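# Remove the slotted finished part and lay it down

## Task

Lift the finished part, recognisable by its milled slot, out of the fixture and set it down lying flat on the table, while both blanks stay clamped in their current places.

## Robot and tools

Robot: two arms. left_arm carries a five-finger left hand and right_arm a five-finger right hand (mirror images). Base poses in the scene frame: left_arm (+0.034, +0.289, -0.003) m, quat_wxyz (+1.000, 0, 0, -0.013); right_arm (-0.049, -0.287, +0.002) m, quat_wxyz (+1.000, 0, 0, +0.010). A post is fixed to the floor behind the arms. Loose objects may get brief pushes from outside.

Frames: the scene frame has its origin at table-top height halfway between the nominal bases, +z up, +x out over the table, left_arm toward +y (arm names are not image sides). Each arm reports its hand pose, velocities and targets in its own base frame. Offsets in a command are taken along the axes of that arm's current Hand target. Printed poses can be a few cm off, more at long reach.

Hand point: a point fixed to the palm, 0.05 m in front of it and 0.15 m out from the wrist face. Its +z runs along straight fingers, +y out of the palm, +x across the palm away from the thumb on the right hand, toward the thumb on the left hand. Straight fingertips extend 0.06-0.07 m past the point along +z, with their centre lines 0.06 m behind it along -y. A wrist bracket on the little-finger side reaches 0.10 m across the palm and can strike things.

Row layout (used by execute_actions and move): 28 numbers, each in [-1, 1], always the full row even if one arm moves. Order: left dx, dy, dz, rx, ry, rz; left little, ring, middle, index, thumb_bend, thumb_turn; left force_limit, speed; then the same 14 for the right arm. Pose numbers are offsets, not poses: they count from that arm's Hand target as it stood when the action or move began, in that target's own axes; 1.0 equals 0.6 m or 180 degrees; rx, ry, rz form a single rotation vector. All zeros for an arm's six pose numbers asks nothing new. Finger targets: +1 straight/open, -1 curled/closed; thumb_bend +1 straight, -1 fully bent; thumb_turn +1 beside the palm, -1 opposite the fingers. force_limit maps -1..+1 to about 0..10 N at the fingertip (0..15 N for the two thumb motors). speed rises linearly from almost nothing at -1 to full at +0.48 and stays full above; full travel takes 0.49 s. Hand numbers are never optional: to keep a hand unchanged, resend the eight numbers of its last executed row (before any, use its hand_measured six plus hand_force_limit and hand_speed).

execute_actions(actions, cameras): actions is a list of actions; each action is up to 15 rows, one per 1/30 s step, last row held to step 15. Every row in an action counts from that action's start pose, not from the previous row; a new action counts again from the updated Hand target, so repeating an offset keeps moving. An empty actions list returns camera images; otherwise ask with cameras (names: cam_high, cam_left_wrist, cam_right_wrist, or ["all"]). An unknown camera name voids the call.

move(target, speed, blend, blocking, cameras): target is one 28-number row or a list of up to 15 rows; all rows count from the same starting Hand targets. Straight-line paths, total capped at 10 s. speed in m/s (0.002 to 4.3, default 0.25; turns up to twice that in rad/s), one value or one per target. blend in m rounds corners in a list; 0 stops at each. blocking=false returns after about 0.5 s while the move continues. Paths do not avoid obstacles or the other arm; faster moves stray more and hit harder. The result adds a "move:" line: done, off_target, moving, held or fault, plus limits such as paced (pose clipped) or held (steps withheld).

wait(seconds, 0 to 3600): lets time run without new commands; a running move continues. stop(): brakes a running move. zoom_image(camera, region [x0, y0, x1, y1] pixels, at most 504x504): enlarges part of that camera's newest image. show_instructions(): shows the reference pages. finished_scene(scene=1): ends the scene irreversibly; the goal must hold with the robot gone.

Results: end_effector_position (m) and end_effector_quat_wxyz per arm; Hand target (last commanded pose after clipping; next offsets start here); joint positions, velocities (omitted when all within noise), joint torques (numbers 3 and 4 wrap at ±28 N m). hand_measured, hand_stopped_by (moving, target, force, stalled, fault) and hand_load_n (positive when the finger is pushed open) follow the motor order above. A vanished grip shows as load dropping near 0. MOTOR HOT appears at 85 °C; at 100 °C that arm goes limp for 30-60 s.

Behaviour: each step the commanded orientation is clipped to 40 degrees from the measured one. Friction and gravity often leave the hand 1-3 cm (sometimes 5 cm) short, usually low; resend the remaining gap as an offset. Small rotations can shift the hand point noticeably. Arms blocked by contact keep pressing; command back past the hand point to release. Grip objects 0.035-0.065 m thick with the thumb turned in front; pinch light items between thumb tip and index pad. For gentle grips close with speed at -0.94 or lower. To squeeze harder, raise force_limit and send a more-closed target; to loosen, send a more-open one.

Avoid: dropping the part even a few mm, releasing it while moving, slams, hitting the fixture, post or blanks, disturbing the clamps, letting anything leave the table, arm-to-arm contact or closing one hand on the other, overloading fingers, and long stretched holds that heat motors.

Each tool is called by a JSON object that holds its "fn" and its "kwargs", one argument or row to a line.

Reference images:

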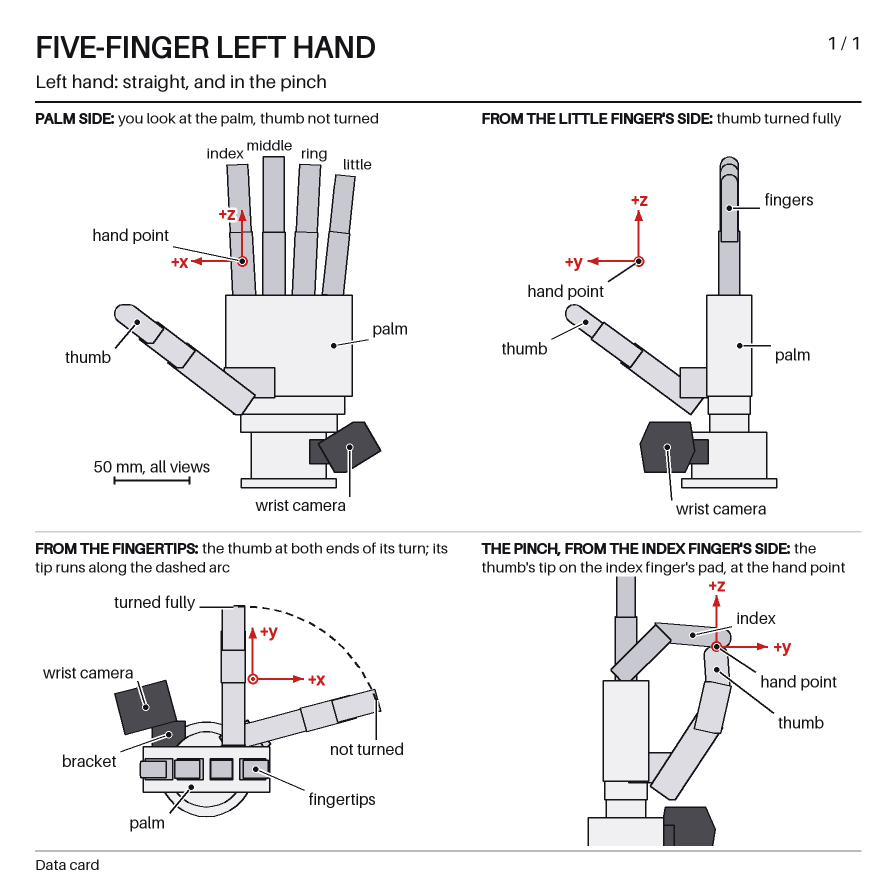

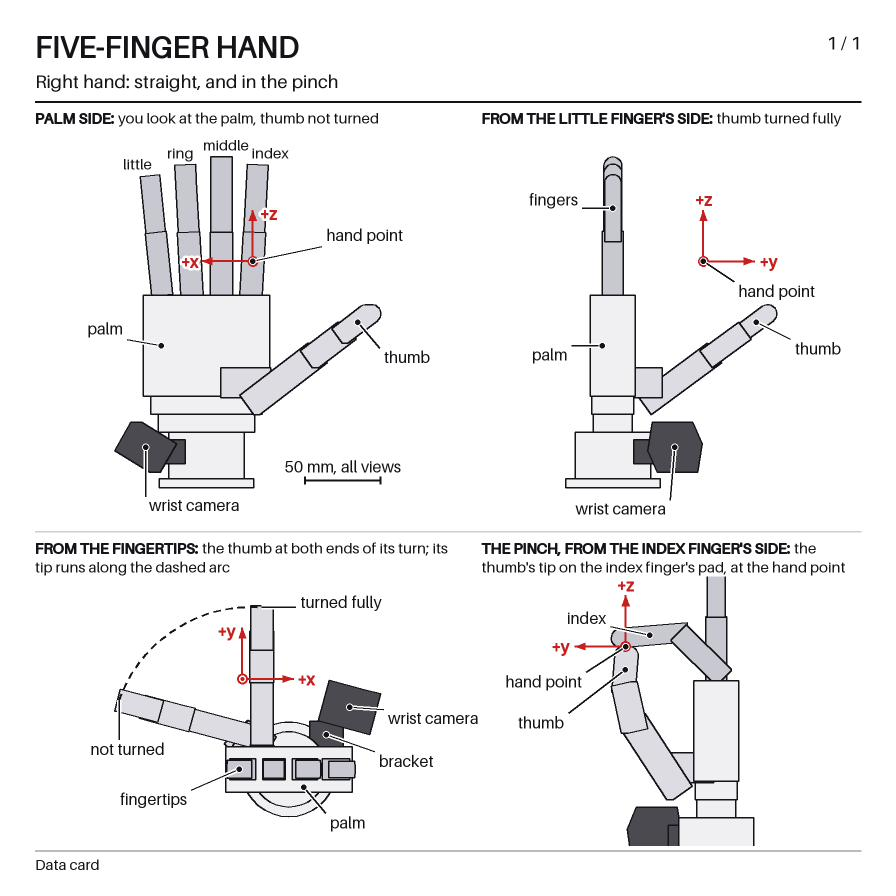

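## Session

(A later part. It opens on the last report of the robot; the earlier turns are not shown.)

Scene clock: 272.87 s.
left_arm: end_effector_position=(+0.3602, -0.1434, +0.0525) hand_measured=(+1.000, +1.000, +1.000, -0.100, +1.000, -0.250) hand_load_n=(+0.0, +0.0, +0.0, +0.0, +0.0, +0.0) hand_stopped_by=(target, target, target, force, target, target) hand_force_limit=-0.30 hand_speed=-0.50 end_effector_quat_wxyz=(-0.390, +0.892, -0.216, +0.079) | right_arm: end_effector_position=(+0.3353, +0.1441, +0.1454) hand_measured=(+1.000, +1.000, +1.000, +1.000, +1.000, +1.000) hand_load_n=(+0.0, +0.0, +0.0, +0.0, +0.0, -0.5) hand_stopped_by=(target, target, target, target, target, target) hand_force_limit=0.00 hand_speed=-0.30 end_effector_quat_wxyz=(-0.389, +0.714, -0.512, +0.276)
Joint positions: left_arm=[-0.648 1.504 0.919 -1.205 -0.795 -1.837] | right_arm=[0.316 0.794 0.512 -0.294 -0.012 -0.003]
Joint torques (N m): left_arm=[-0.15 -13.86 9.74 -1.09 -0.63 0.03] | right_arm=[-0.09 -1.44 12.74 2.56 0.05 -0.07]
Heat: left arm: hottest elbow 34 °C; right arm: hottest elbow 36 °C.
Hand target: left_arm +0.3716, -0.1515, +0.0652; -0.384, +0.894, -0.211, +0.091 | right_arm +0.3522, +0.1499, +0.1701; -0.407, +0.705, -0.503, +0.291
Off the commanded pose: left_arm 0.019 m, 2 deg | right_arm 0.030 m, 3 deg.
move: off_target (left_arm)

{"fn": "move", "kwargs": {
  "target": [
    [-0.0234,0.0314,0.0391,0,0,0,1,1,1,-0.1,1,-0.25,-0.3,-0.5,0,0,0,0,0,0,1,1,1,1,1,1,0,-0.3],
    [0,0.0033,0.0031,0,0,0,1,1,1,-0.1,1,-0.25,-0.3,-0.5,0,0,0,0,0,0,1,1,1,1,1,1,0,-0.3]
  ],
  "speed": 0.03,
  "cameras": ["cam_right_wrist"]
}}

{"fn": "move", "kwargs": {
  "target": [0,0,0,0,0,0,1,1,1,-0.6,1,-0.25,-0.6,-0.94,0,0,0,0,0,0,1,1,1,1,1,1,0,-0.3],
  "speed": 0.03,
  "cameras": ["cam_left_wrist"]
}}

Scene clock: 275.97 s.
left_arm: end_effector_position=(+0.3607, -0.1438, +0.0515) hand_measured=(+1.000, +1.000, +1.000, -0.100, +1.000, -0.250) hand_load_n=(+0.0, +0.0, +0.0, +0.0, +0.0, +0.0) hand_stopped_by=(target, target, target, force, target, target) hand_force_limit=-0.30 hand_speed=-0.50 end_effector_quat_wxyz=(-0.389, +0.892, -0.215, +0.081) | right_arm: end_effector_position=(+0.3353, +0.1441, +0.1454) hand_measured=(+1.000, +1.000, +1.000, +1.000, +1.000, +1.000) hand_load_n=(+0.0, +0.0, +0.0, +0.0, +0.0, +0.0) hand_stopped_by=(target, target, target, target, target, target) hand_force_limit=0.00 hand_speed=-0.30 end_effector_quat_wxyz=(-0.389, +0.714, -0.512, +0.276)
Joint positions: left_arm=[-0.648 1.504 0.916 -1.197 -0.795 -1.837] | right_arm=[0.316 0.794 0.512 -0.294 -0.012 -0.003]
Joint torques (N m): left_arm=[-0.5 -12.34 9.43 -0.73 -0.64 -0.01] | right_arm=[-0.03 -1.49 12.74 2.55 0.05 -0.07]
Heat: left arm: hottest elbow 34 °C; right arm: hottest elbow 36 °C.
Hand target: left_arm +0.3718, -0.1516, +0.0626; -0.384, +0.894, -0.211, +0.091 | right_arm +0.3522, +0.1499, +0.1701; -0.407, +0.705, -0.503, +0.291
Off the commanded pose: left_arm 0.017 m, 1 deg | right_arm 0.030 m, 3 deg.
move: off_target (left_arm)

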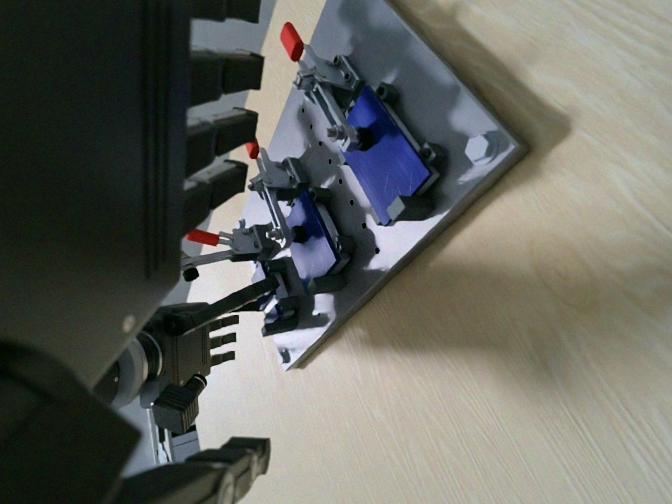

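Scene clock: 279.17 s.
left_arm: end_effector_position=(+0.3586, -0.1419, +0.0517) hand_measured=(+1.000, +1.000, +1.000, -0.600, +1.000, -0.250) hand_load_n=(+0.0, +0.0, +0.0, +0.0, +0.0, +0.0) hand_stopped_by=(target, target, target, target, target, target) hand_force_limit=-0.60 hand_speed=-0.94 end_effector_quat_wxyz=(-0.391, +0.891, -0.217, +0.077) | right_arm: end_effector_position=(+0.3353, +0.1441, +0.1454) hand_measured=(+1.000, +1.000, +1.000, +1.000, +1.000, +1.000) hand_load_n=(+0.0, +0.0, +0.0, +0.0, +0.0, +0.0) hand_stopped_by=(target, target, target, target, target, target) hand_force_limit=0.00 hand_speed=-0.30 end_effector_quat_wxyz=(-0.389, +0.714, -0.512, +0.276)
Joint positions: left_arm=[-0.648 1.504 0.916 -1.209 -0.796 -1.837] | right_arm=[0.316 0.794 0.512 -0.294 -0.012 -0.003]
Joint torques (N m): left_arm=[-0.38 -12.69 9.2 -0.66 -0.55 -0.05] | right_arm=[-0.03 -1.44 12.74 2.56 0.05 -0.07]
Heat: left arm: hottest elbow 34 °C; right arm: hottest elbow 36 °C.
Hand target: left_arm +0.3718, -0.1517, +0.0626; -0.384, +0.894, -0.211, +0.091 | right_arm +0.3522, +0.1499, +0.1701; -0.407, +0.705, -0.503, +0.291
Off the commanded pose: left_arm 0.020 m, 2 deg | right_arm 0.030 m, 3 deg.
move: done

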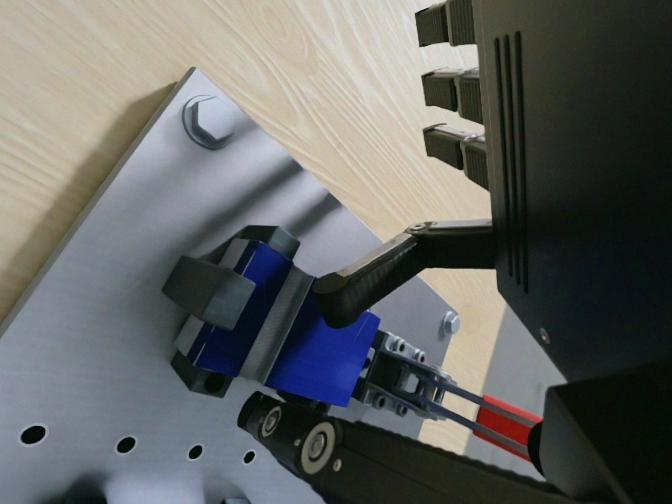

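{"fn": "execute_actions", "kwargs": {
  "actions": []
}}

{"fn": "zoom_image", "kwargs": {
  "camera": "cam_left_wrist",
  "region": [160, 170, 460, 470]
}}

{"fn": "zoom_image", "kwargs": {
  "camera": "cam_right_wrist",
  "region": [180, 160, 380, 360]
}}

Scene clock: 280.83 s.
left_arm: end_effector_position=(+0.3586, -0.1419, +0.0517) hand_measured=(+1.000, +1.000, +1.000, -0.600, +1.000, -0.250) hand_load_n=(+0.0, -0.5, -0.5, +0.0, +0.0, +0.0) hand_stopped_by=(target, target, target, target, target, target) hand_force_limit=-0.60 hand_speed=-0.94 end_effector_quat_wxyz=(-0.391, +0.891, -0.217, +0.077) | right_arm: end_effector_position=(+0.3353, +0.1441, +0.1454) hand_measured=(+1.000, +1.000, +1.000, +1.000, +1.000, +1.000) hand_load_n=(+0.0, +0.0, +0.0, +0.0, +0.0, -0.5) hand_stopped_by=(target, target, target, target, target, target) hand_force_limit=0.00 hand_speed=-0.30 end_effector_quat_wxyz=(-0.389, +0.714, -0.512, +0.276)
Joint positions: left_arm=[-0.648 1.504 0.916 -1.209 -0.796 -1.837] | right_arm=[0.316 0.794 0.512 -0.294 -0.012 -0.003]
Joint velocities: within noise
Joint torques (N m): left_arm=[-0.67 -12.75 9.48 -0.38 -0.6 -0.05] | right_arm=[-0.03 -1.44 12.74 2.56 0.05 -0.07]
Heat: left arm: hottest elbow 33 °C; right arm: hottest elbow 36 °C.
Hand target: left_arm +0.3718, -0.1517, +0.0626; -0.384, +0.894, -0.211, +0.091 | right_arm +0.3522, +0.1499, +0.1701; -0.407, +0.705, -0.503, +0.291
Off the commanded pose: left_arm 0.020 m, 2 deg | right_arm 0.030 m, 3 deg.

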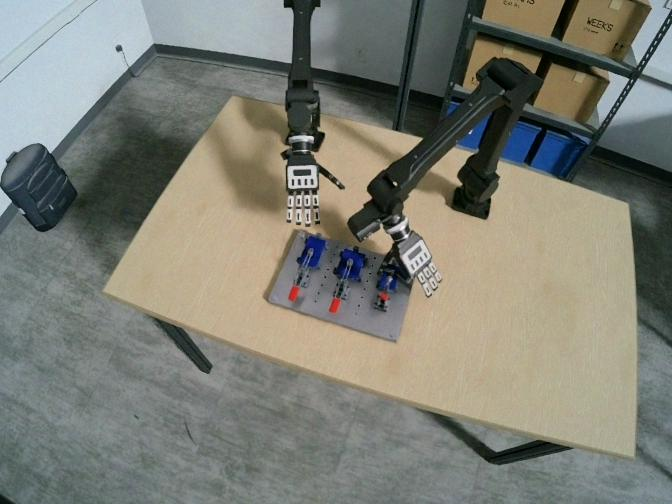

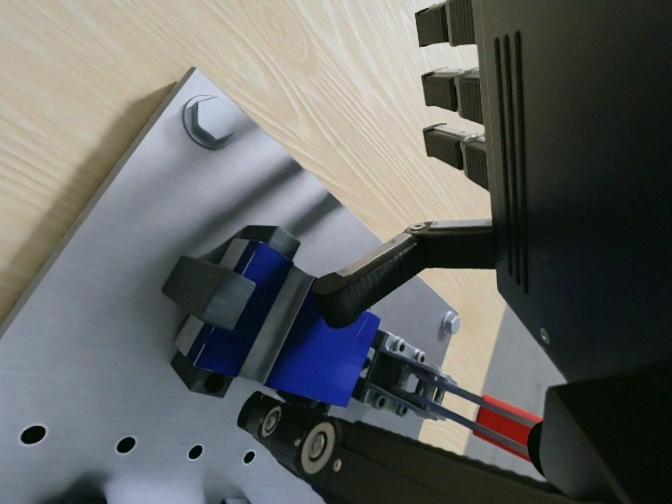

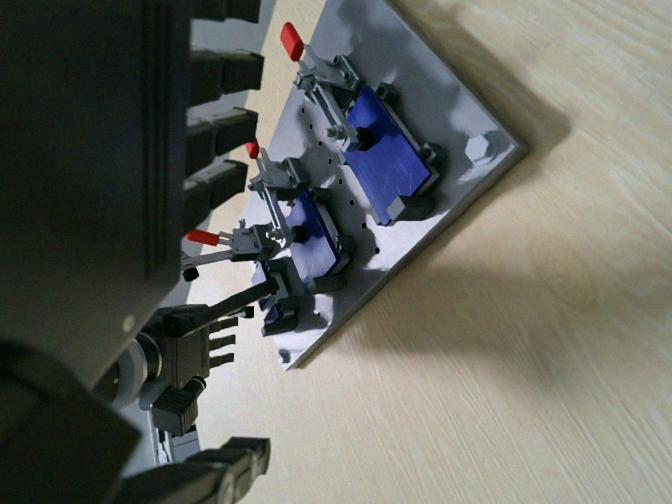

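Scaled by 1.680 from the camera's image (finer frame: 960x720).

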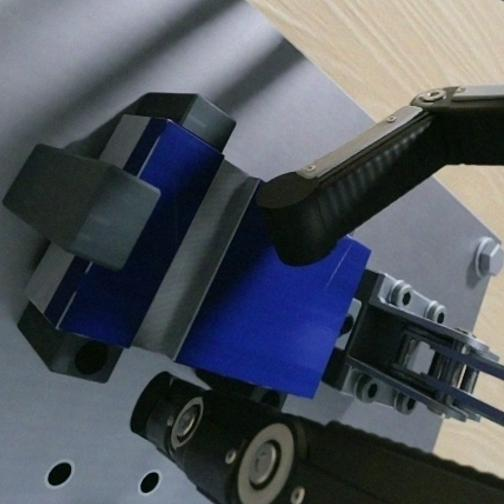

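Scaled by 2.520 from the camera's image (finer frame: 960x720).

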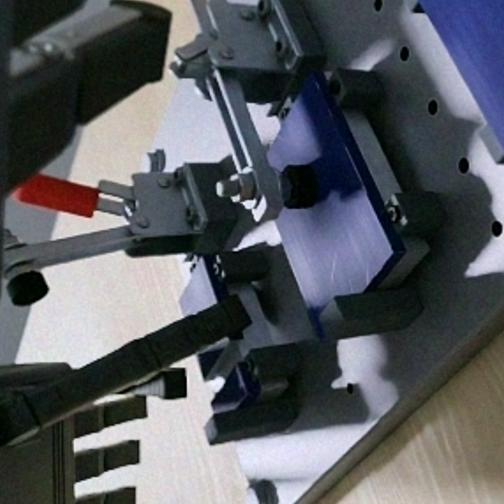

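{"fn": "move", "kwargs": {
  "target": [
    [-0.0129,-0.0515,-0.0483,0,0,0,1,1,1,-0.6,1,-0.25,-0.6,-0.94,0,0,0,0,0,0,1,1,1,1,1,1,0,-0.3],
    [-0.0129,-0.0515,-0.0483,0.0298,-0.0102,0.0108,1,1,1,-0.1,1,-0.25,-0.6,-0.5,0,0,0,0,0,0,1,1,1,1,1,1,0,-0.3]
  ],
  "speed": 0.08,
  "cameras": ["cam_left_wrist"]
}}

Scene clock: 287.60 s.
left_arm: end_effector_position=(+0.3557, -0.1349, +0.0992) hand_measured=(+1.000, +1.000, +1.000, -0.100, +1.000, -0.250) hand_load_n=(+0.0, +0.0, +0.0, +0.0, +0.0, +0.0) hand_stopped_by=(target, target, target, target, target, target) hand_force_limit=-0.60 hand_speed=-0.50 end_effector_quat_wxyz=(-0.432, +0.873, -0.216, +0.071) | right_arm: end_effector_position=(+0.3353, +0.1441, +0.1454) hand_measured=(+1.000, +1.000, +1.000, +1.000, +1.000, +1.000) hand_load_n=(+0.0, +0.0, +0.0, -0.5, +0.0, +0.0) hand_stopped_by=(target, target, target, target, target, target) hand_force_limit=0.00 hand_speed=-0.30 end_effector_quat_wxyz=(-0.389, +0.714, -0.512, +0.276)
Joint positions: left_arm=[-0.674 1.472 0.994 -1.419 -0.862 -1.911] | right_arm=[0.316 0.794 0.512 -0.294 -0.012 -0.003]
Joint torques (N m): left_arm=[-0.67 -10.93 9.87 -1.13 -0.7 -0.2] | right_arm=[-0.03 -1.49 12.74 2.56 0.05 -0.07]
Heat: left arm: hottest elbow 33 °C; right arm: hottest elbow 36 °C.
Hand target: left_arm +0.3649, -0.1479, +0.1048; -0.430, +0.873, -0.215, +0.080 | right_arm +0.3522, +0.1499, +0.1701; -0.407, +0.705, -0.503, +0.291
Off the commanded pose: left_arm 0.017 m, 1 deg | right_arm 0.030 m, 3 deg.
move: off_target (left_arm); target 2's new numbers were sent with left_arm's hand 0.017 m and 1 deg from that target

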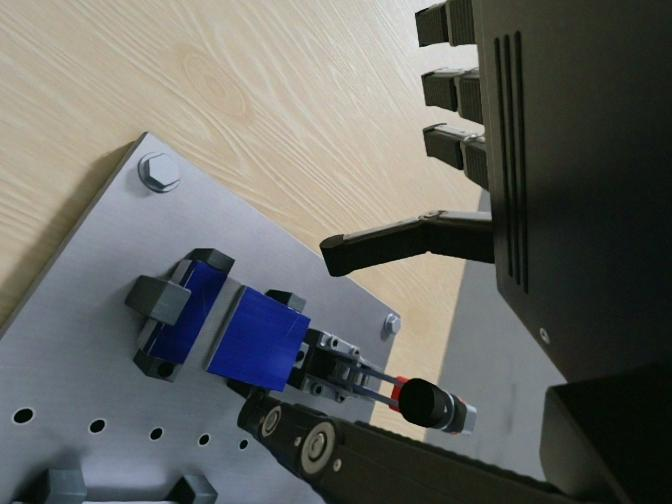

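{"fn": "move", "kwargs": {
  "target": [
    [-0.0098,0.0783,0.0760,0,0,0,1,1,1,-0.1,1,-0.25,-0.6,-0.94,0,0,0,0,0,0,1,1,1,1,1,1,0,-0.3]
  ],
  "speed": 0.06,
  "cameras": ["cam_left_wrist"]
}}

{"fn": "zoom_image", "kwargs": {
  "camera": "cam_left_wrist",
  "region": [160, 170, 460, 470]
}}

Scene clock: 289.87 s.
left_arm: end_effector_position=(+0.3628, -0.1398, +0.0504) hand_measured=(+1.000, +1.000, +1.000, -0.100, +1.000, -0.250) hand_load_n=(+0.0, +0.0, +0.0, +0.0, +0.0, +0.0) hand_stopped_by=(target, target, target, target, target, target) hand_force_limit=-0.60 hand_speed=-0.94 end_effector_quat_wxyz=(-0.426, +0.876, -0.208, +0.089) | right_arm: end_effector_position=(+0.3353, +0.1441, +0.1454) hand_measured=(+1.000, +1.000, +1.000, +1.000, +1.000, +1.000) hand_load_n=(-0.5, +0.0, +0.0, -0.5, +0.0, +0.0) hand_stopped_by=(target, target, target, target, target, target) hand_force_limit=0.00 hand_speed=-0.30 end_effector_quat_wxyz=(-0.389, +0.714, -0.512, +0.276)
Joint positions: left_arm=[-0.674 1.541 0.923 -1.238 -0.866 -1.911] | right_arm=[0.316 0.794 0.512 -0.294 -0.012 -0.003]
Joint torques (N m): left_arm=[1.08 -11.4 5.97 -0.01 -0.78 -0.04] | right_arm=[-0.09 -1.49 12.74 2.59 0.05 -0.07]
Heat: left arm: hottest elbow 33 °C; right arm: hottest elbow 36 °C.
Hand target: left_arm +0.3599, -0.1378, +0.0401; -0.430, +0.873, -0.215, +0.080 | right_arm +0.3522, +0.1499, +0.1701; -0.407, +0.705, -0.503, +0.291
Off the commanded pose: left_arm 0.011 m, 2 deg | right_arm 0.030 m, 3 deg.
move: off_target (left_arm)

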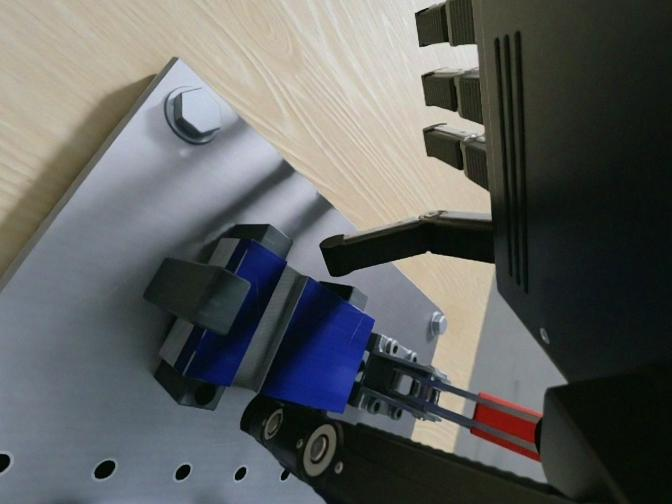

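Scaled by 1.680 from the camera's image (finer frame: 960x720).

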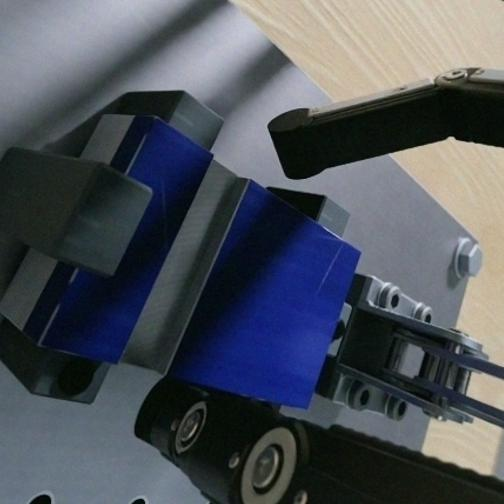

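{"fn": "move", "kwargs": {
  "target": [
    [0.0273,-0.0242,-0.0411,0,0,0,1,1,1,-0.1,1,-0.25,-0.6,-0.94,0,0,0,0,0,0,1,1,1,1,1,1,0,-0.3]
  ],
  "speed": 0.03,
  "cameras": ["cam_left_wrist","cam_right_wrist"]
}}

{"fn": "zoom_image", "kwargs": {
  "camera": "cam_left_wrist",
  "region": [160, 170, 460, 470]
}}

{"fn": "zoom_image", "kwargs": {
  "camera": "cam_right_wrist",
  "region": [220, 220, 320, 320]
}}

Scene clock: 291.93 s.
left_arm: end_effector_position=(+0.3636, -0.1419, +0.0641) hand_measured=(+1.000, +1.000, +1.000, -0.100, +1.000, -0.250) hand_load_n=(-0.5, +0.0, +0.0, +0.0, +0.0, +0.0) hand_stopped_by=(target, target, target, target, target, target) hand_force_limit=-0.60 hand_speed=-0.94 end_effector_quat_wxyz=(-0.432, +0.873, -0.214, +0.075) | right_arm: end_effector_position=(+0.3353, +0.1441, +0.1454) hand_measured=(+1.000, +1.000, +1.000, +1.000, +1.000, +1.000) hand_load_n=(+0.0, +0.0, +0.0, +0.0, +0.5, +0.0) hand_stopped_by=(target, target, target, target, target, target) hand_force_limit=0.00 hand_speed=-0.30 end_effector_quat_wxyz=(-0.389, +0.714, -0.512, +0.276)
Joint positions: left_arm=[-0.677 1.545 0.969 -1.318 -0.863 -1.917] | right_arm=[0.316 0.794 0.512 -0.294 -0.012 -0.003]
Joint torques (N m): left_arm=[-0.97 -11.46 9.2 -1.16 -0.62 -0.17] | right_arm=[-0.03 -1.49 12.75 2.56 0.05 -0.07]
Heat: left arm: hottest elbow 33 °C; right arm: hottest elbow 36 °C.
Hand target: left_arm +0.3711, -0.1550, +0.0660; -0.430, +0.873, -0.215, +0.080 | right_arm +0.3522, +0.1499, +0.1701; -0.407, +0.705, -0.503, +0.291
Off the commanded pose: left_arm 0.015 m, 1 deg | right_arm 0.030 m, 3 deg.
move: off_target (left_arm)

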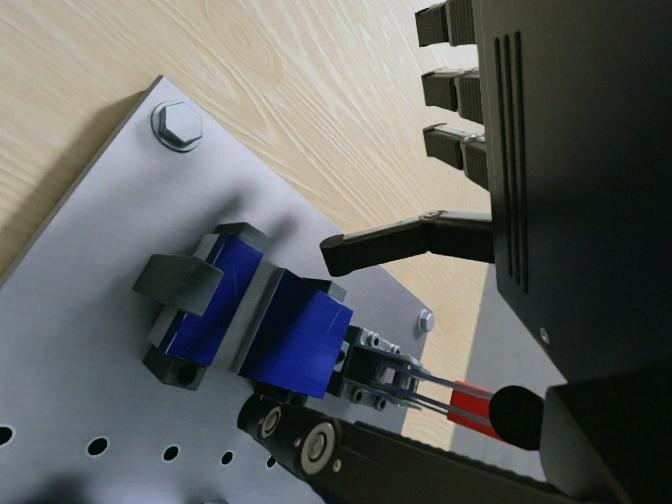

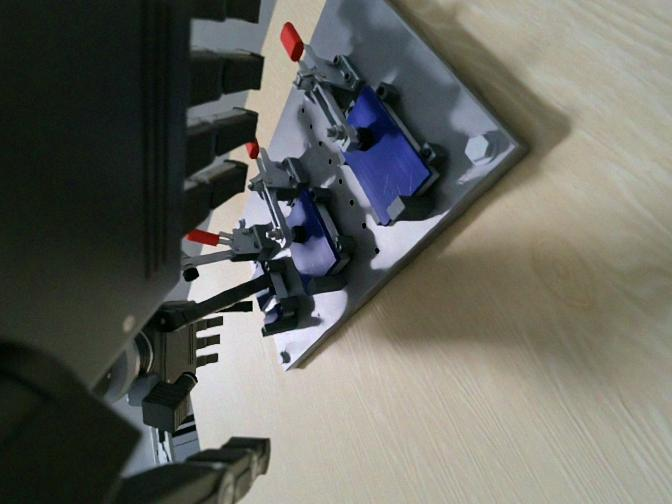

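Scaled by 1.680 from the camera's image (finer frame: 960x720).

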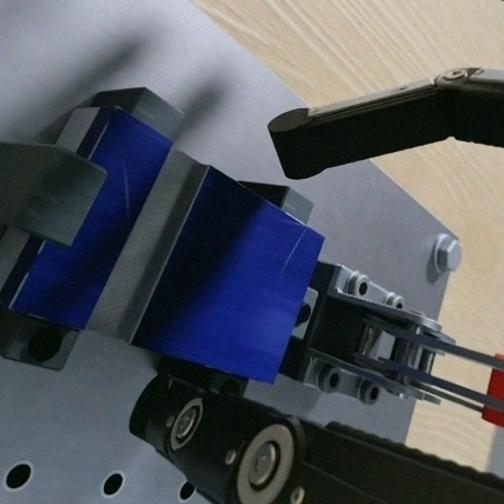

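Scaled by 5.040 from the camera's image (finer frame: 960x720).

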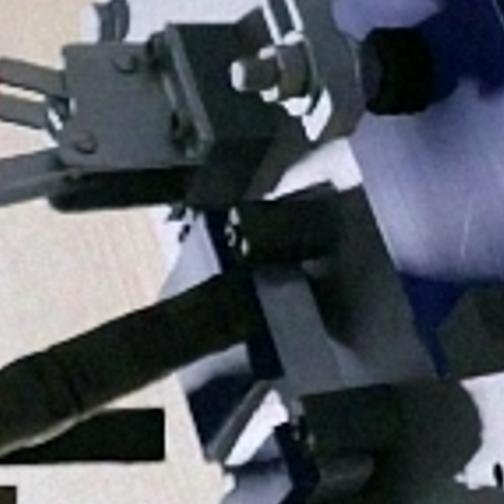

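{"fn": "move", "kwargs": {
  "target": [
    [-0.0283,0.0350,0.0412,0,0,0,1,1,1,-0.1,1,-0.25,-0.6,-0.94,0,0,0,0,0,0,1,1,1,1,1,1,0,-0.3],
    [-0.0004,0.0163,-0.0019,0,0,0,1,1,1,-0.1,1,-0.25,-0.6,-0.94,0,0,0,0,0,0,1,1,1,1,1,1,0,-0.3]
  ],
  "speed": 0.04,
  "cameras": ["cam_left_wrist","cam_right_wrist"]
}}

Scene clock: 295.03 s.
left_arm: end_effector_position=(+0.3606, -0.1483, +0.0574) hand_measured=(+1.000, +1.000, +1.000, -0.100, +1.000, -0.250) hand_load_n=(+0.0, +0.0, +0.0, +0.0, +0.0, +0.0) hand_stopped_by=(target, target, target, target, target, target) hand_force_limit=-0.60 hand_speed=-0.94 end_effector_quat_wxyz=(-0.432, +0.873, -0.215, +0.075) | right_arm: end_effector_position=(+0.3353, +0.1441, +0.1454) hand_measured=(+1.000, +1.000, +1.000, +1.000, +1.000, +1.000) hand_load_n=(+0.0, -0.5, +0.0, +0.0, -0.5, -0.5) hand_stopped_by=(target, target, target, target, target, target) hand_force_limit=0.00 hand_speed=-0.30 end_effector_quat_wxyz=(-0.389, +0.714, -0.512, +0.276)
Joint positions: left_arm=[-0.695 1.563 0.968 -1.318 -0.858 -1.942] | right_arm=[0.316 0.794 0.512 -0.294 -0.012 -0.003]
Joint torques (N m): left_arm=[-1.49 -11.69 9.1 -1.13 -0.58 -0.21] | right_arm=[-0.09 -1.44 12.75 2.58 0.05 -0.07]
Heat: left arm: hottest elbow 34 °C; right arm: hottest elbow 36 °C.
Hand target: left_arm +0.3675, -0.1611, +0.0590; -0.430, +0.873, -0.216, +0.080 | right_arm +0.3522, +0.1499, +0.1701; -0.407, +0.705, -0.503, +0.291
Off the commanded pose: left_arm 0.015 m, 1 deg | right_arm 0.030 m, 3 deg.
move: off_target (left_arm)

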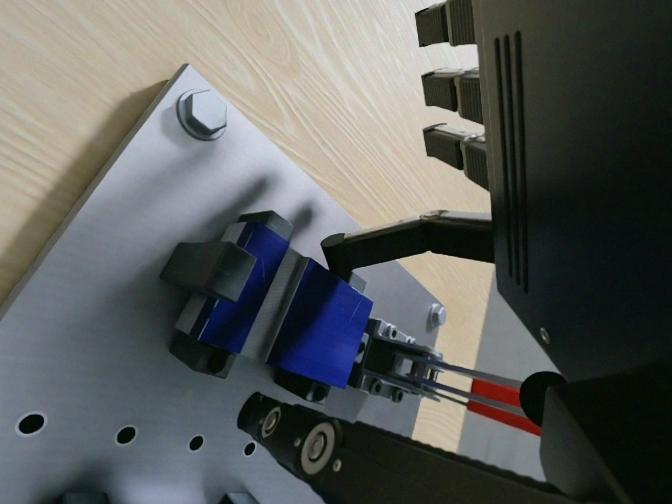

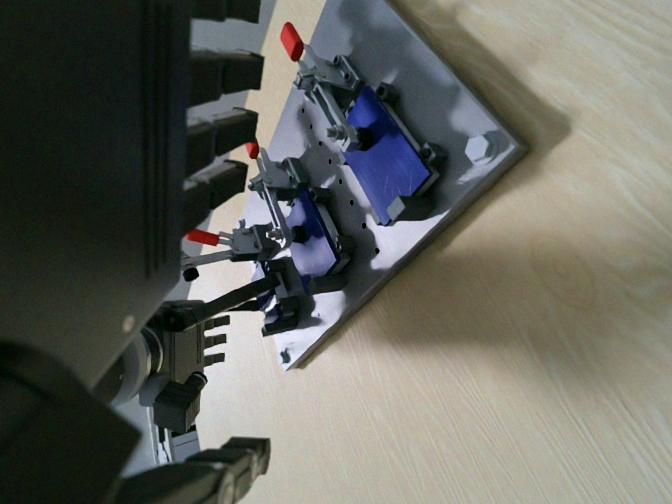

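{"fn": "execute_actions", "kwargs": {
  "actions": [
    [[0,0,0,0,0,0,1,1,1,-0.30,1,-0.25,-0.4,-0.94,0,0,0,0,0,0,1,1,1,1,1,1,0,-0.3]]
  ]
}}

{"fn": "wait", "kwargs": {
  "seconds": 1,
  "cameras": ["cam_left_wrist","cam_right_wrist"]
}}

{"fn": "zoom_image", "kwargs": {
  "camera": "cam_left_wrist",
  "region": [160, 170, 460, 470]
}}

{"fn": "zoom_image", "kwargs": {
  "camera": "cam_right_wrist",
  "region": [220, 220, 320, 320]
}}

Scene clock: 296.83 s.
left_arm: end_effector_position=(+0.3593, -0.1471, +0.0579) hand_measured=(+1.000, +1.000, +1.000, -0.300, +1.000, -0.250) hand_load_n=(+0.0, +0.0, +0.0, +0.0, +0.0, +0.0) hand_stopped_by=(target, target, target, target, target, target) hand_force_limit=-0.40 hand_speed=-0.94 end_effector_quat_wxyz=(-0.433, +0.872, -0.215, +0.072) | right_arm: end_effector_position=(+0.3353, +0.1441, +0.1454) hand_measured=(+1.000, +1.000, +1.000, +1.000, +1.000, +1.000) hand_load_n=(+0.0, +0.0, +0.0, +0.0, +0.5, -0.5) hand_stopped_by=(target, target, target, target, target, target) hand_force_limit=0.00 hand_speed=-0.30 end_effector_quat_wxyz=(-0.389, +0.714, -0.512, +0.276)
Joint positions: left_arm=[-0.695 1.563 0.968 -1.326 -0.858 -1.944] | right_arm=[0.316 0.794 0.512 -0.294 -0.012 -0.003]
Joint torques (N m): left_arm=[-0.38 -11.58 8.76 -0.69 -0.6 -0.2] | right_arm=[-0.09 -1.49 12.72 2.56 0.05 -0.07]
Heat: left arm: hottest elbow 34 °C; right arm: hottest elbow 36 °C.
Hand target: left_arm +0.3675, -0.1610, +0.0590; -0.430, +0.873, -0.215, +0.080 | right_arm +0.3522, +0.1499, +0.1701; -0.407, +0.705, -0.503, +0.291
Off the commanded pose: left_arm 0.016 m, 1 deg | right_arm 0.030 m, 3 deg.

Scene clock: 297.83 s.
left_arm: end_effector_position=(+0.3593, -0.1471, +0.0579) hand_measured=(+1.000, +1.000, +1.000, -0.300, +1.000, -0.250) hand_load_n=(+0.0, +0.0, +0.0, +0.0, +0.0, +0.0) hand_stopped_by=(target, target, target, target, target, target) hand_force_limit=-0.40 hand_speed=-0.94 end_effector_quat_wxyz=(-0.433, +0.872, -0.215, +0.072) | right_arm: end_effector_position=(+0.3353, +0.1441, +0.1454) hand_measured=(+1.000, +1.000, +1.000, +1.000, +1.000, +1.000) hand_load_n=(+0.0, +0.0, +0.0, +0.0, +0.0, +0.0) hand_stopped_by=(target, target, target, target, target, target) hand_force_limit=0.00 hand_speed=-0.30 end_effector_quat_wxyz=(-0.389, +0.714, -0.512, +0.276)
Joint positions: left_arm=[-0.695 1.563 0.968 -1.326 -0.858 -1.944] | right_arm=[0.316 0.794 0.512 -0.294 -0.012 -0.003]
Joint torques (N m): left_arm=[-1.32 -10.4 9.01 -0.69 -0.59 -0.16] | right_arm=[0.03 -1.44 12.74 2.56 0.05 -0.07]
Heat: left arm: hottest elbow 34 °C; right arm: hottest elbow 36 °C.
Hand target: left_arm +0.3675, -0.1610, +0.0590; -0.430, +0.873, -0.215, +0.080 | right_arm +0.3522, +0.1499, +0.1701; -0.407, +0.705, -0.503, +0.291
Off the commanded pose: left_arm 0.016 m, 1 deg | right_arm 0.030 m, 3 deg.
wait: 1.00 s; at rest by 0.17 s

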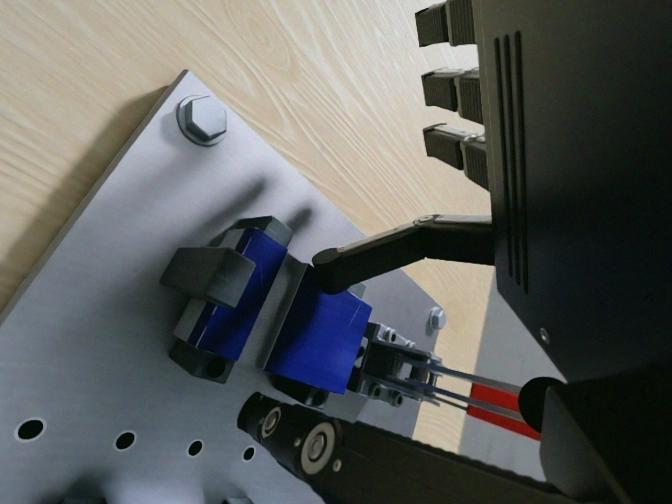

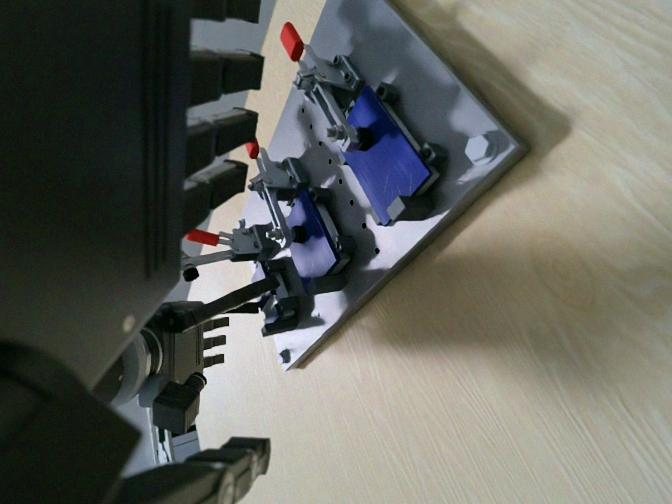

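Scaled by 1.680 from the camera's image (finer frame: 960x720).

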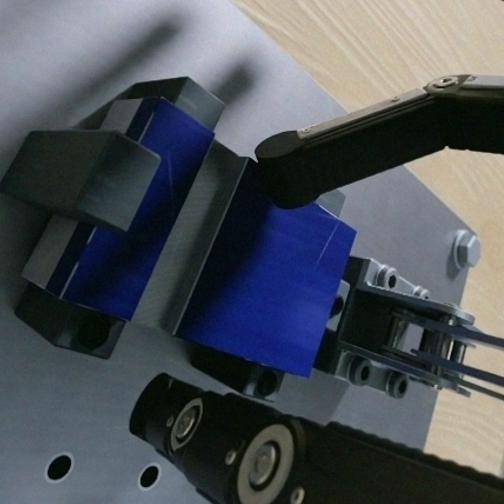

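Scaled by 5.040 from the camera's image (finer frame: 960x720).

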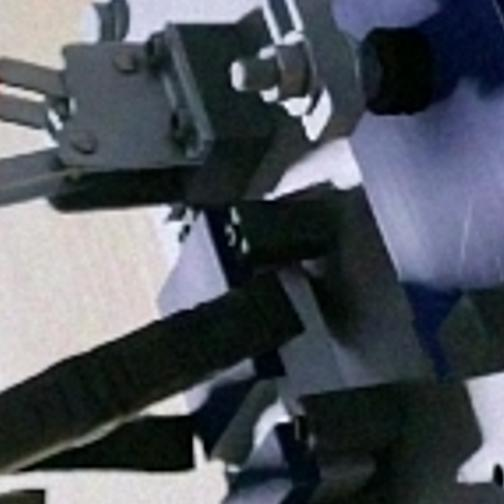

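{"fn": "move", "kwargs": {
  "target": [
    [-0.0113,-0.0371,-0.0140,0,0,0,1,1,1,-0.3,1,-0.25,-0.4,-0.94,0,0,0,0,0,0,1,1,1,1,1,1,0,-0.3],
    [-0.0113,-0.0371,-0.0140,-0.0298,0.0102,-0.0108,1,1,1,-0.1,1,-0.25,-0.4,-0.8,0,0,0,0,0,0,1,1,1,1,1,1,0,-0.3]
  ],
  "speed": 0.06
}}

Scene clock: 301.73 s.
left_arm: end_effector_position=(+0.3635, -0.1565, +0.0798) hand_measured=(+1.000, +1.000, +1.000, -0.100, +1.000, -0.250) hand_load_n=(+0.0, +0.0, +0.0, +0.0, +0.0, +0.0) hand_stopped_by=(target, target, target, target, target, target) hand_force_limit=-0.40 hand_speed=-0.80 end_effector_quat_wxyz=(-0.387, +0.892, -0.215, +0.089) | right_arm: end_effector_position=(+0.3353, +0.1441, +0.1454) hand_measured=(+1.000, +1.000, +1.000, +1.000, +1.000, +1.000) hand_load_n=(+0.0, +0.0, +0.0, +0.0, +0.0, +0.0) hand_stopped_by=(target, target, target, target, target, target) hand_force_limit=0.00 hand_speed=-0.30 end_effector_quat_wxyz=(-0.389, +0.714, -0.512, +0.276)
Joint positions: left_arm=[-0.672 1.479 0.974 -1.283 -0.794 -1.861] | right_arm=[0.316 0.794 0.512 -0.294 -0.012 -0.003]
Joint torques (N m): left_arm=[0.73 -14.74 6.74 -0.29 -0.65 0.11] | right_arm=[-0.09 -1.49 12.72 2.58 0.05 -0.07]
Heat: left arm: hottest elbow 34 °C; right arm: hottest elbow 36 °C.
Hand target: left_arm +0.3655, -0.1521, +0.0819; -0.384, +0.894, -0.211, +0.091 | right_arm +0.3522, +0.1499, +0.1701; -0.407, +0.705, -0.503, +0.291
Off the commanded pose: left_arm 0.005 m, 1 deg | right_arm 0.030 m, 3 deg.
move: done

{"fn": "move", "kwargs": {
  "target": [
    [-0.0188,-0.0118,0.0124,0,0,0,1,1,1,-0.1,1,-0.25,-0.4,-0.94,0,0,0,0,0,0,1,1,1,1,1,1,0,-0.3],
    [-0.0188,0.0485,0.0697,0,0,0,1,1,1,-0.1,1,-0.25,-0.4,-0.94,0,0,0,0,0,0,1,1,1,1,1,1,0,-0.3],
    [0.0107,0.0376,0.0267,0,0,0,1,1,1,-0.1,1,-0.25,-0.4,-0.94,0,0,0,0,0,0,1,1,1,1,1,1,0,-0.3]
  ],
  "speed": 0.05,
  "cameras": ["cam_left_wrist"]
}}

Scene clock: 305.40 s.
left_arm: end_effector_position=(+0.3620, -0.1455, +0.0522) hand_measured=(+1.000, +1.000, +1.000, -0.100, +1.000, -0.250) hand_load_n=(+0.0, +0.0, +0.0, +0.0, +0.0, +0.0) hand_stopped_by=(target, target, target, target, target, target) hand_force_limit=-0.40 hand_speed=-0.94 end_effector_quat_wxyz=(-0.386, +0.894, -0.210, +0.086) | right_arm: end_effector_position=(+0.3353, +0.1441, +0.1454) hand_measured=(+1.000, +1.000, +1.000, +1.000, +1.000, +1.000) hand_load_n=(+0.0, +0.0, +0.0, +0.0, +0.0, +0.0) hand_stopped_by=(target, target, target, target, target, target) hand_force_limit=0.00 hand_speed=-0.30 end_effector_quat_wxyz=(-0.389, +0.714, -0.512, +0.276)
Joint positions: left_arm=[-0.65 1.502 0.916 -1.192 -0.793 -1.846] | right_arm=[0.316 0.794 0.512 -0.294 -0.012 -0.003]
Joint torques (N m): left_arm=[-0.67 -10.29 9.37 -0.91 -0.58 -0.23] | right_arm=[-0.03 -1.49 12.74 2.58 0.05 -0.07]
Heat: left arm: hottest elbow 34 °C; right arm: hottest elbow 36 °C.
Hand target: left_arm +0.3696, -0.1583, +0.0546; -0.384, +0.894, -0.211, +0.091 | right_arm +0.3522, +0.1499, +0.1701; -0.407, +0.705, -0.503, +0.291
Off the commanded pose: left_arm 0.015 m, 1 deg | right_arm 0.030 m, 3 deg.
move: off_target (left_arm)

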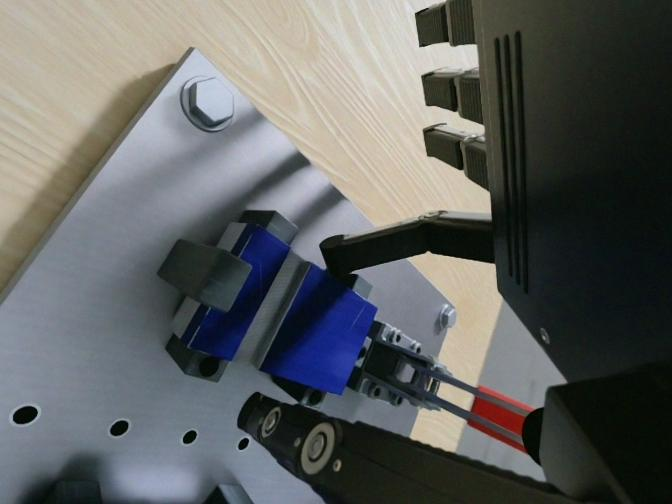

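{"fn": "move", "kwargs": {
  "target": [
    [-0.0272,0.0181,0.0429,0,0,0,1,1,1,-0.1,1,-0.25,-0.4,-0.94,0,0,0,0,0,0,1,1,1,1,1,1,0,-0.3],
    [0.0004,0.0077,0.0005,0,0,0,1,1,1,-0.1,1,-0.25,-0.4,-0.94,0,0,0,0,0,0,1,1,1,1,1,1,0,-0.3]
  ],
  "speed": 0.04
}}

Scene clock: 308.10 s.
left_arm: end_effector_position=(+0.3608, -0.1480, +0.0485) hand_measured=(+1.000, +1.000, +1.000, -0.100, +1.000, -0.250) hand_load_n=(+0.0, +0.0, +0.0, +0.0, +0.0, +0.0) hand_stopped_by=(target, target, target, target, target, target) hand_force_limit=-0.40 hand_speed=-0.94 end_effector_quat_wxyz=(-0.386, +0.894, -0.210, +0.086) | right_arm: end_effector_position=(+0.3353, +0.1441, +0.1454) hand_measured=(+1.000, +1.000, +1.000, +1.000, +1.000, +1.000) hand_load_n=(+0.0, +0.0, +0.0, +0.0, +0.0, +0.0) hand_stopped_by=(target, target, target, target, target, target) hand_force_limit=0.00 hand_speed=-0.30 end_effector_quat_wxyz=(-0.389, +0.714, -0.512, +0.276)
Joint positions: left_arm=[-0.657 1.511 0.915 -1.19 -0.791 -1.857] | right_arm=[0.316 0.794 0.512 -0.294 -0.012 -0.003]
Joint torques (N m): left_arm=[-1.96 -11.34 9.24 -0.91 -0.59 -0.15] | right_arm=[-0.03 -1.38 12.72 2.55 0.05 -0.07]
Heat: left arm: hottest elbow 34 °C; right arm: hottest elbow 36 °C.
Hand target: left_arm +0.3685, -0.1611, +0.0510; -0.384, +0.894, -0.211, +0.091 | right_arm +0.3522, +0.1499, +0.1701; -0.407, +0.705, -0.503, +0.291
Off the commanded pose: left_arm 0.015 m, 1 deg | right_arm 0.030 m, 3 deg.
move: off_target (left_arm)

{"fn": "execute_actions", "kwargs": {
  "actions": [
    [[0,0,0,0,0,0,1,1,1,-0.30,1,-0.25,-0.6,-0.94,0,0,0,0,0,0,1,1,1,1,1,1,0,-0.3]],
    [[0,0,0,0,0,0,1,1,1,-0.30,1,-0.25,-0.6,-0.94,0,0,0,0,0,0,1,1,1,1,1,1,0,-0.3]]
  ],
  "cameras": ["cam_left_wrist"]
}}

{"fn": "zoom_image", "kwargs": {
  "camera": "cam_left_wrist",
  "region": [210, 210, 410, 410]
}}

Scene clock: 309.53 s.
left_arm: end_effector_position=(+0.3597, -0.1466, +0.0482) hand_measured=(+1.000, +1.000, +1.000, -0.184, +1.000, -0.250) hand_load_n=(+0.0, +0.0, +0.0, +2.0, +0.0, +0.0) hand_stopped_by=(target, target, target, force, target, target) hand_force_limit=-0.60 hand_speed=-0.94 end_effector_quat_wxyz=(-0.389, +0.893, -0.211, +0.083) | right_arm: end_effector_position=(+0.3353, +0.1441, +0.1454) hand_measured=(+1.000, +1.000, +1.000, +1.000, +1.000, +1.000) hand_load_n=(+0.0, +0.0, +0.0, +0.0, +0.0, -0.5) hand_stopped_by=(target, target, target, target, target, target) hand_force_limit=0.00 hand_speed=-0.30 end_effector_quat_wxyz=(-0.389, +0.714, -0.512, +0.276)
Joint positions: left_arm=[-0.657 1.513 0.915 -1.197 -0.794 -1.857] | right_arm=[0.316 0.794 0.512 -0.294 -0.012 -0.003]
Joint torques (N m): left_arm=[-1.67 -10.7 9.51 -0.68 -0.47 -0.18] | right_arm=[-0.09 -1.44 12.72 2.58 0.05 -0.07]
Heat: left arm: hottest elbow 34 °C; right arm: hottest elbow 36 °C.
Hand target: left_arm +0.3685, -0.1611, +0.0510; -0.384, +0.894, -0.211, +0.091 | right_arm +0.3522, +0.1499, +0.1701; -0.407, +0.705, -0.503, +0.291
Off the commanded pose: left_arm 0.017 m, 1 deg | right_arm 0.030 m, 3 deg.

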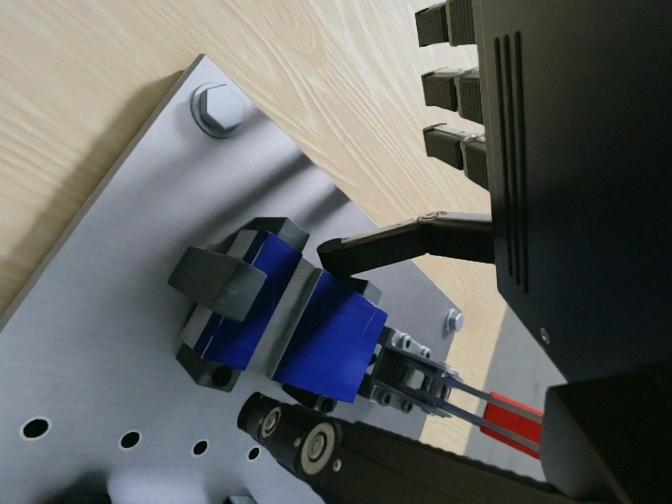

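Scaled by 2.520 from the camera's image (finer frame: 960x720).

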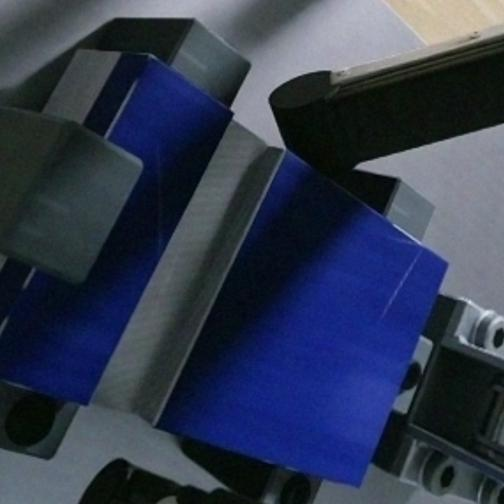

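{"fn": "move", "kwargs": {
  "target": [
    [0.0033,-0.0035,-0.0048,0,0,0,1,1,1,-0.1,1,-0.25,-0.6,-0.94,0,0,0,0,0,0,1,1,1,1,1,1,0,-0.3]
  ],
  "speed": 0.02
}}

Scene clock: 310.67 s.
left_arm: end_effector_position=(+0.3611, -0.1485, +0.0505) hand_measured=(+1.000, +1.000, +1.000, -0.100, +1.000, -0.250) hand_load_n=(+0.0, -0.5, +0.0, +0.0, +0.0, +0.0) hand_stopped_by=(target, target, target, target, target, target) hand_force_limit=-0.60 hand_speed=-0.94 end_effector_quat_wxyz=(-0.387, +0.894, -0.211, +0.083) | right_arm: end_effector_position=(+0.3353, +0.1441, +0.1454) hand_measured=(+1.000, +1.000, +1.000, +1.000, +1.000, +1.000) hand_load_n=(+0.0, +0.0, +0.0, +0.0, +0.0, +0.0) hand_stopped_by=(target, target, target, target, target, target) hand_force_limit=0.00 hand_speed=-0.30 end_effector_quat_wxyz=(-0.389, +0.714, -0.512, +0.276)
Joint positions: left_arm=[-0.658 1.513 0.923 -1.203 -0.791 -1.858] | right_arm=[0.316 0.794 0.512 -0.294 -0.012 -0.003]
Joint torques (N m): left_arm=[-1.61 -11.81 9.52 -1.02 -0.54 -0.11] | right_arm=[-0.03 -1.49 12.74 2.56 0.05 -0.07]
Heat: left arm: hottest elbow 34 °C; right arm: hottest elbow 36 °C.
Hand target: left_arm +0.3699, -0.1626, +0.0544; -0.384, +0.894, -0.211, +0.091 | right_arm +0.3522, +0.1499, +0.1701; -0.407, +0.705, -0.503, +0.291
Off the commanded pose: left_arm 0.017 m, 1 deg | right_arm 0.030 m, 3 deg.
move: off_target (left_arm)

{"fn": "execute_actions", "kwargs": {
  "actions": [
    [[0,0,0,0,0,0,1,1,1,-0.31,1,-0.25,-0.6,-0.94,0,0,0,0,0,0,1,1,1,1,1,1,0,-0.3]],
    [[0,0,0,0,0,0,1,1,1,-0.31,1,-0.25,-0.6,-0.94,0,0,0,0,0,0,1,1,1,1,1,1,0,-0.3]]
  ],
  "cameras": ["cam_left_wrist"]
}}

{"fn": "zoom_image", "kwargs": {
  "camera": "cam_left_wrist",
  "region": [210, 210, 410, 410]
}}

Scene clock: 312.03 s.
left_arm: end_effector_position=(+0.3604, -0.1474, +0.0508) hand_measured=(+1.000, +1.000, +1.000, -0.166, +1.000, -0.250) hand_load_n=(+0.0, +0.0, +0.0, +1.5, +0.0, +0.0) hand_stopped_by=(target, target, target, force, target, target) hand_force_limit=-0.60 hand_speed=-0.94 end_effector_quat_wxyz=(-0.389, +0.893, -0.212, +0.082) | right_arm: end_effector_position=(+0.3353, +0.1441, +0.1454) hand_measured=(+1.000, +1.000, +1.000, +1.000, +1.000, +1.000) hand_load_n=(+0.0, +0.0, +0.0, +0.0, +0.0, +0.0) hand_stopped_by=(target, target, target, target, target, target) hand_force_limit=0.00 hand_speed=-0.30 end_effector_quat_wxyz=(-0.389, +0.714, -0.512, +0.276)
Joint positions: left_arm=[-0.658 1.513 0.923 -1.208 -0.793 -1.858] | right_arm=[0.316 0.794 0.512 -0.294 -0.012 -0.003]
Joint torques (N m): left_arm=[-0.5 -10.75 9.65 -0.5 -0.43 -0.17] | right_arm=[-0.03 -1.44 12.75 2.54 0.05 -0.07]
Heat: left arm: hottest elbow 34 °C; right arm: hottest elbow 36 °C.
Hand target: left_arm +0.3699, -0.1626, +0.0545; -0.384, +0.894, -0.211, +0.091 | right_arm +0.3522, +0.1499, +0.1701; -0.407, +0.705, -0.503, +0.291
Off the commanded pose: left_arm 0.018 m, 1 deg | right_arm 0.030 m, 3 deg.

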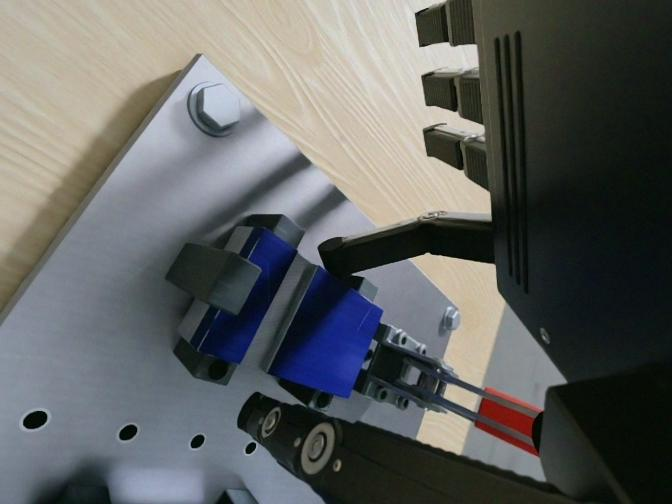

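Scaled by 2.520 from the camera's image (finer frame: 960x720).

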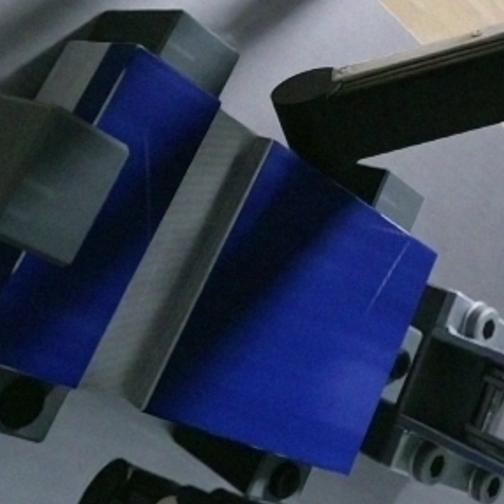

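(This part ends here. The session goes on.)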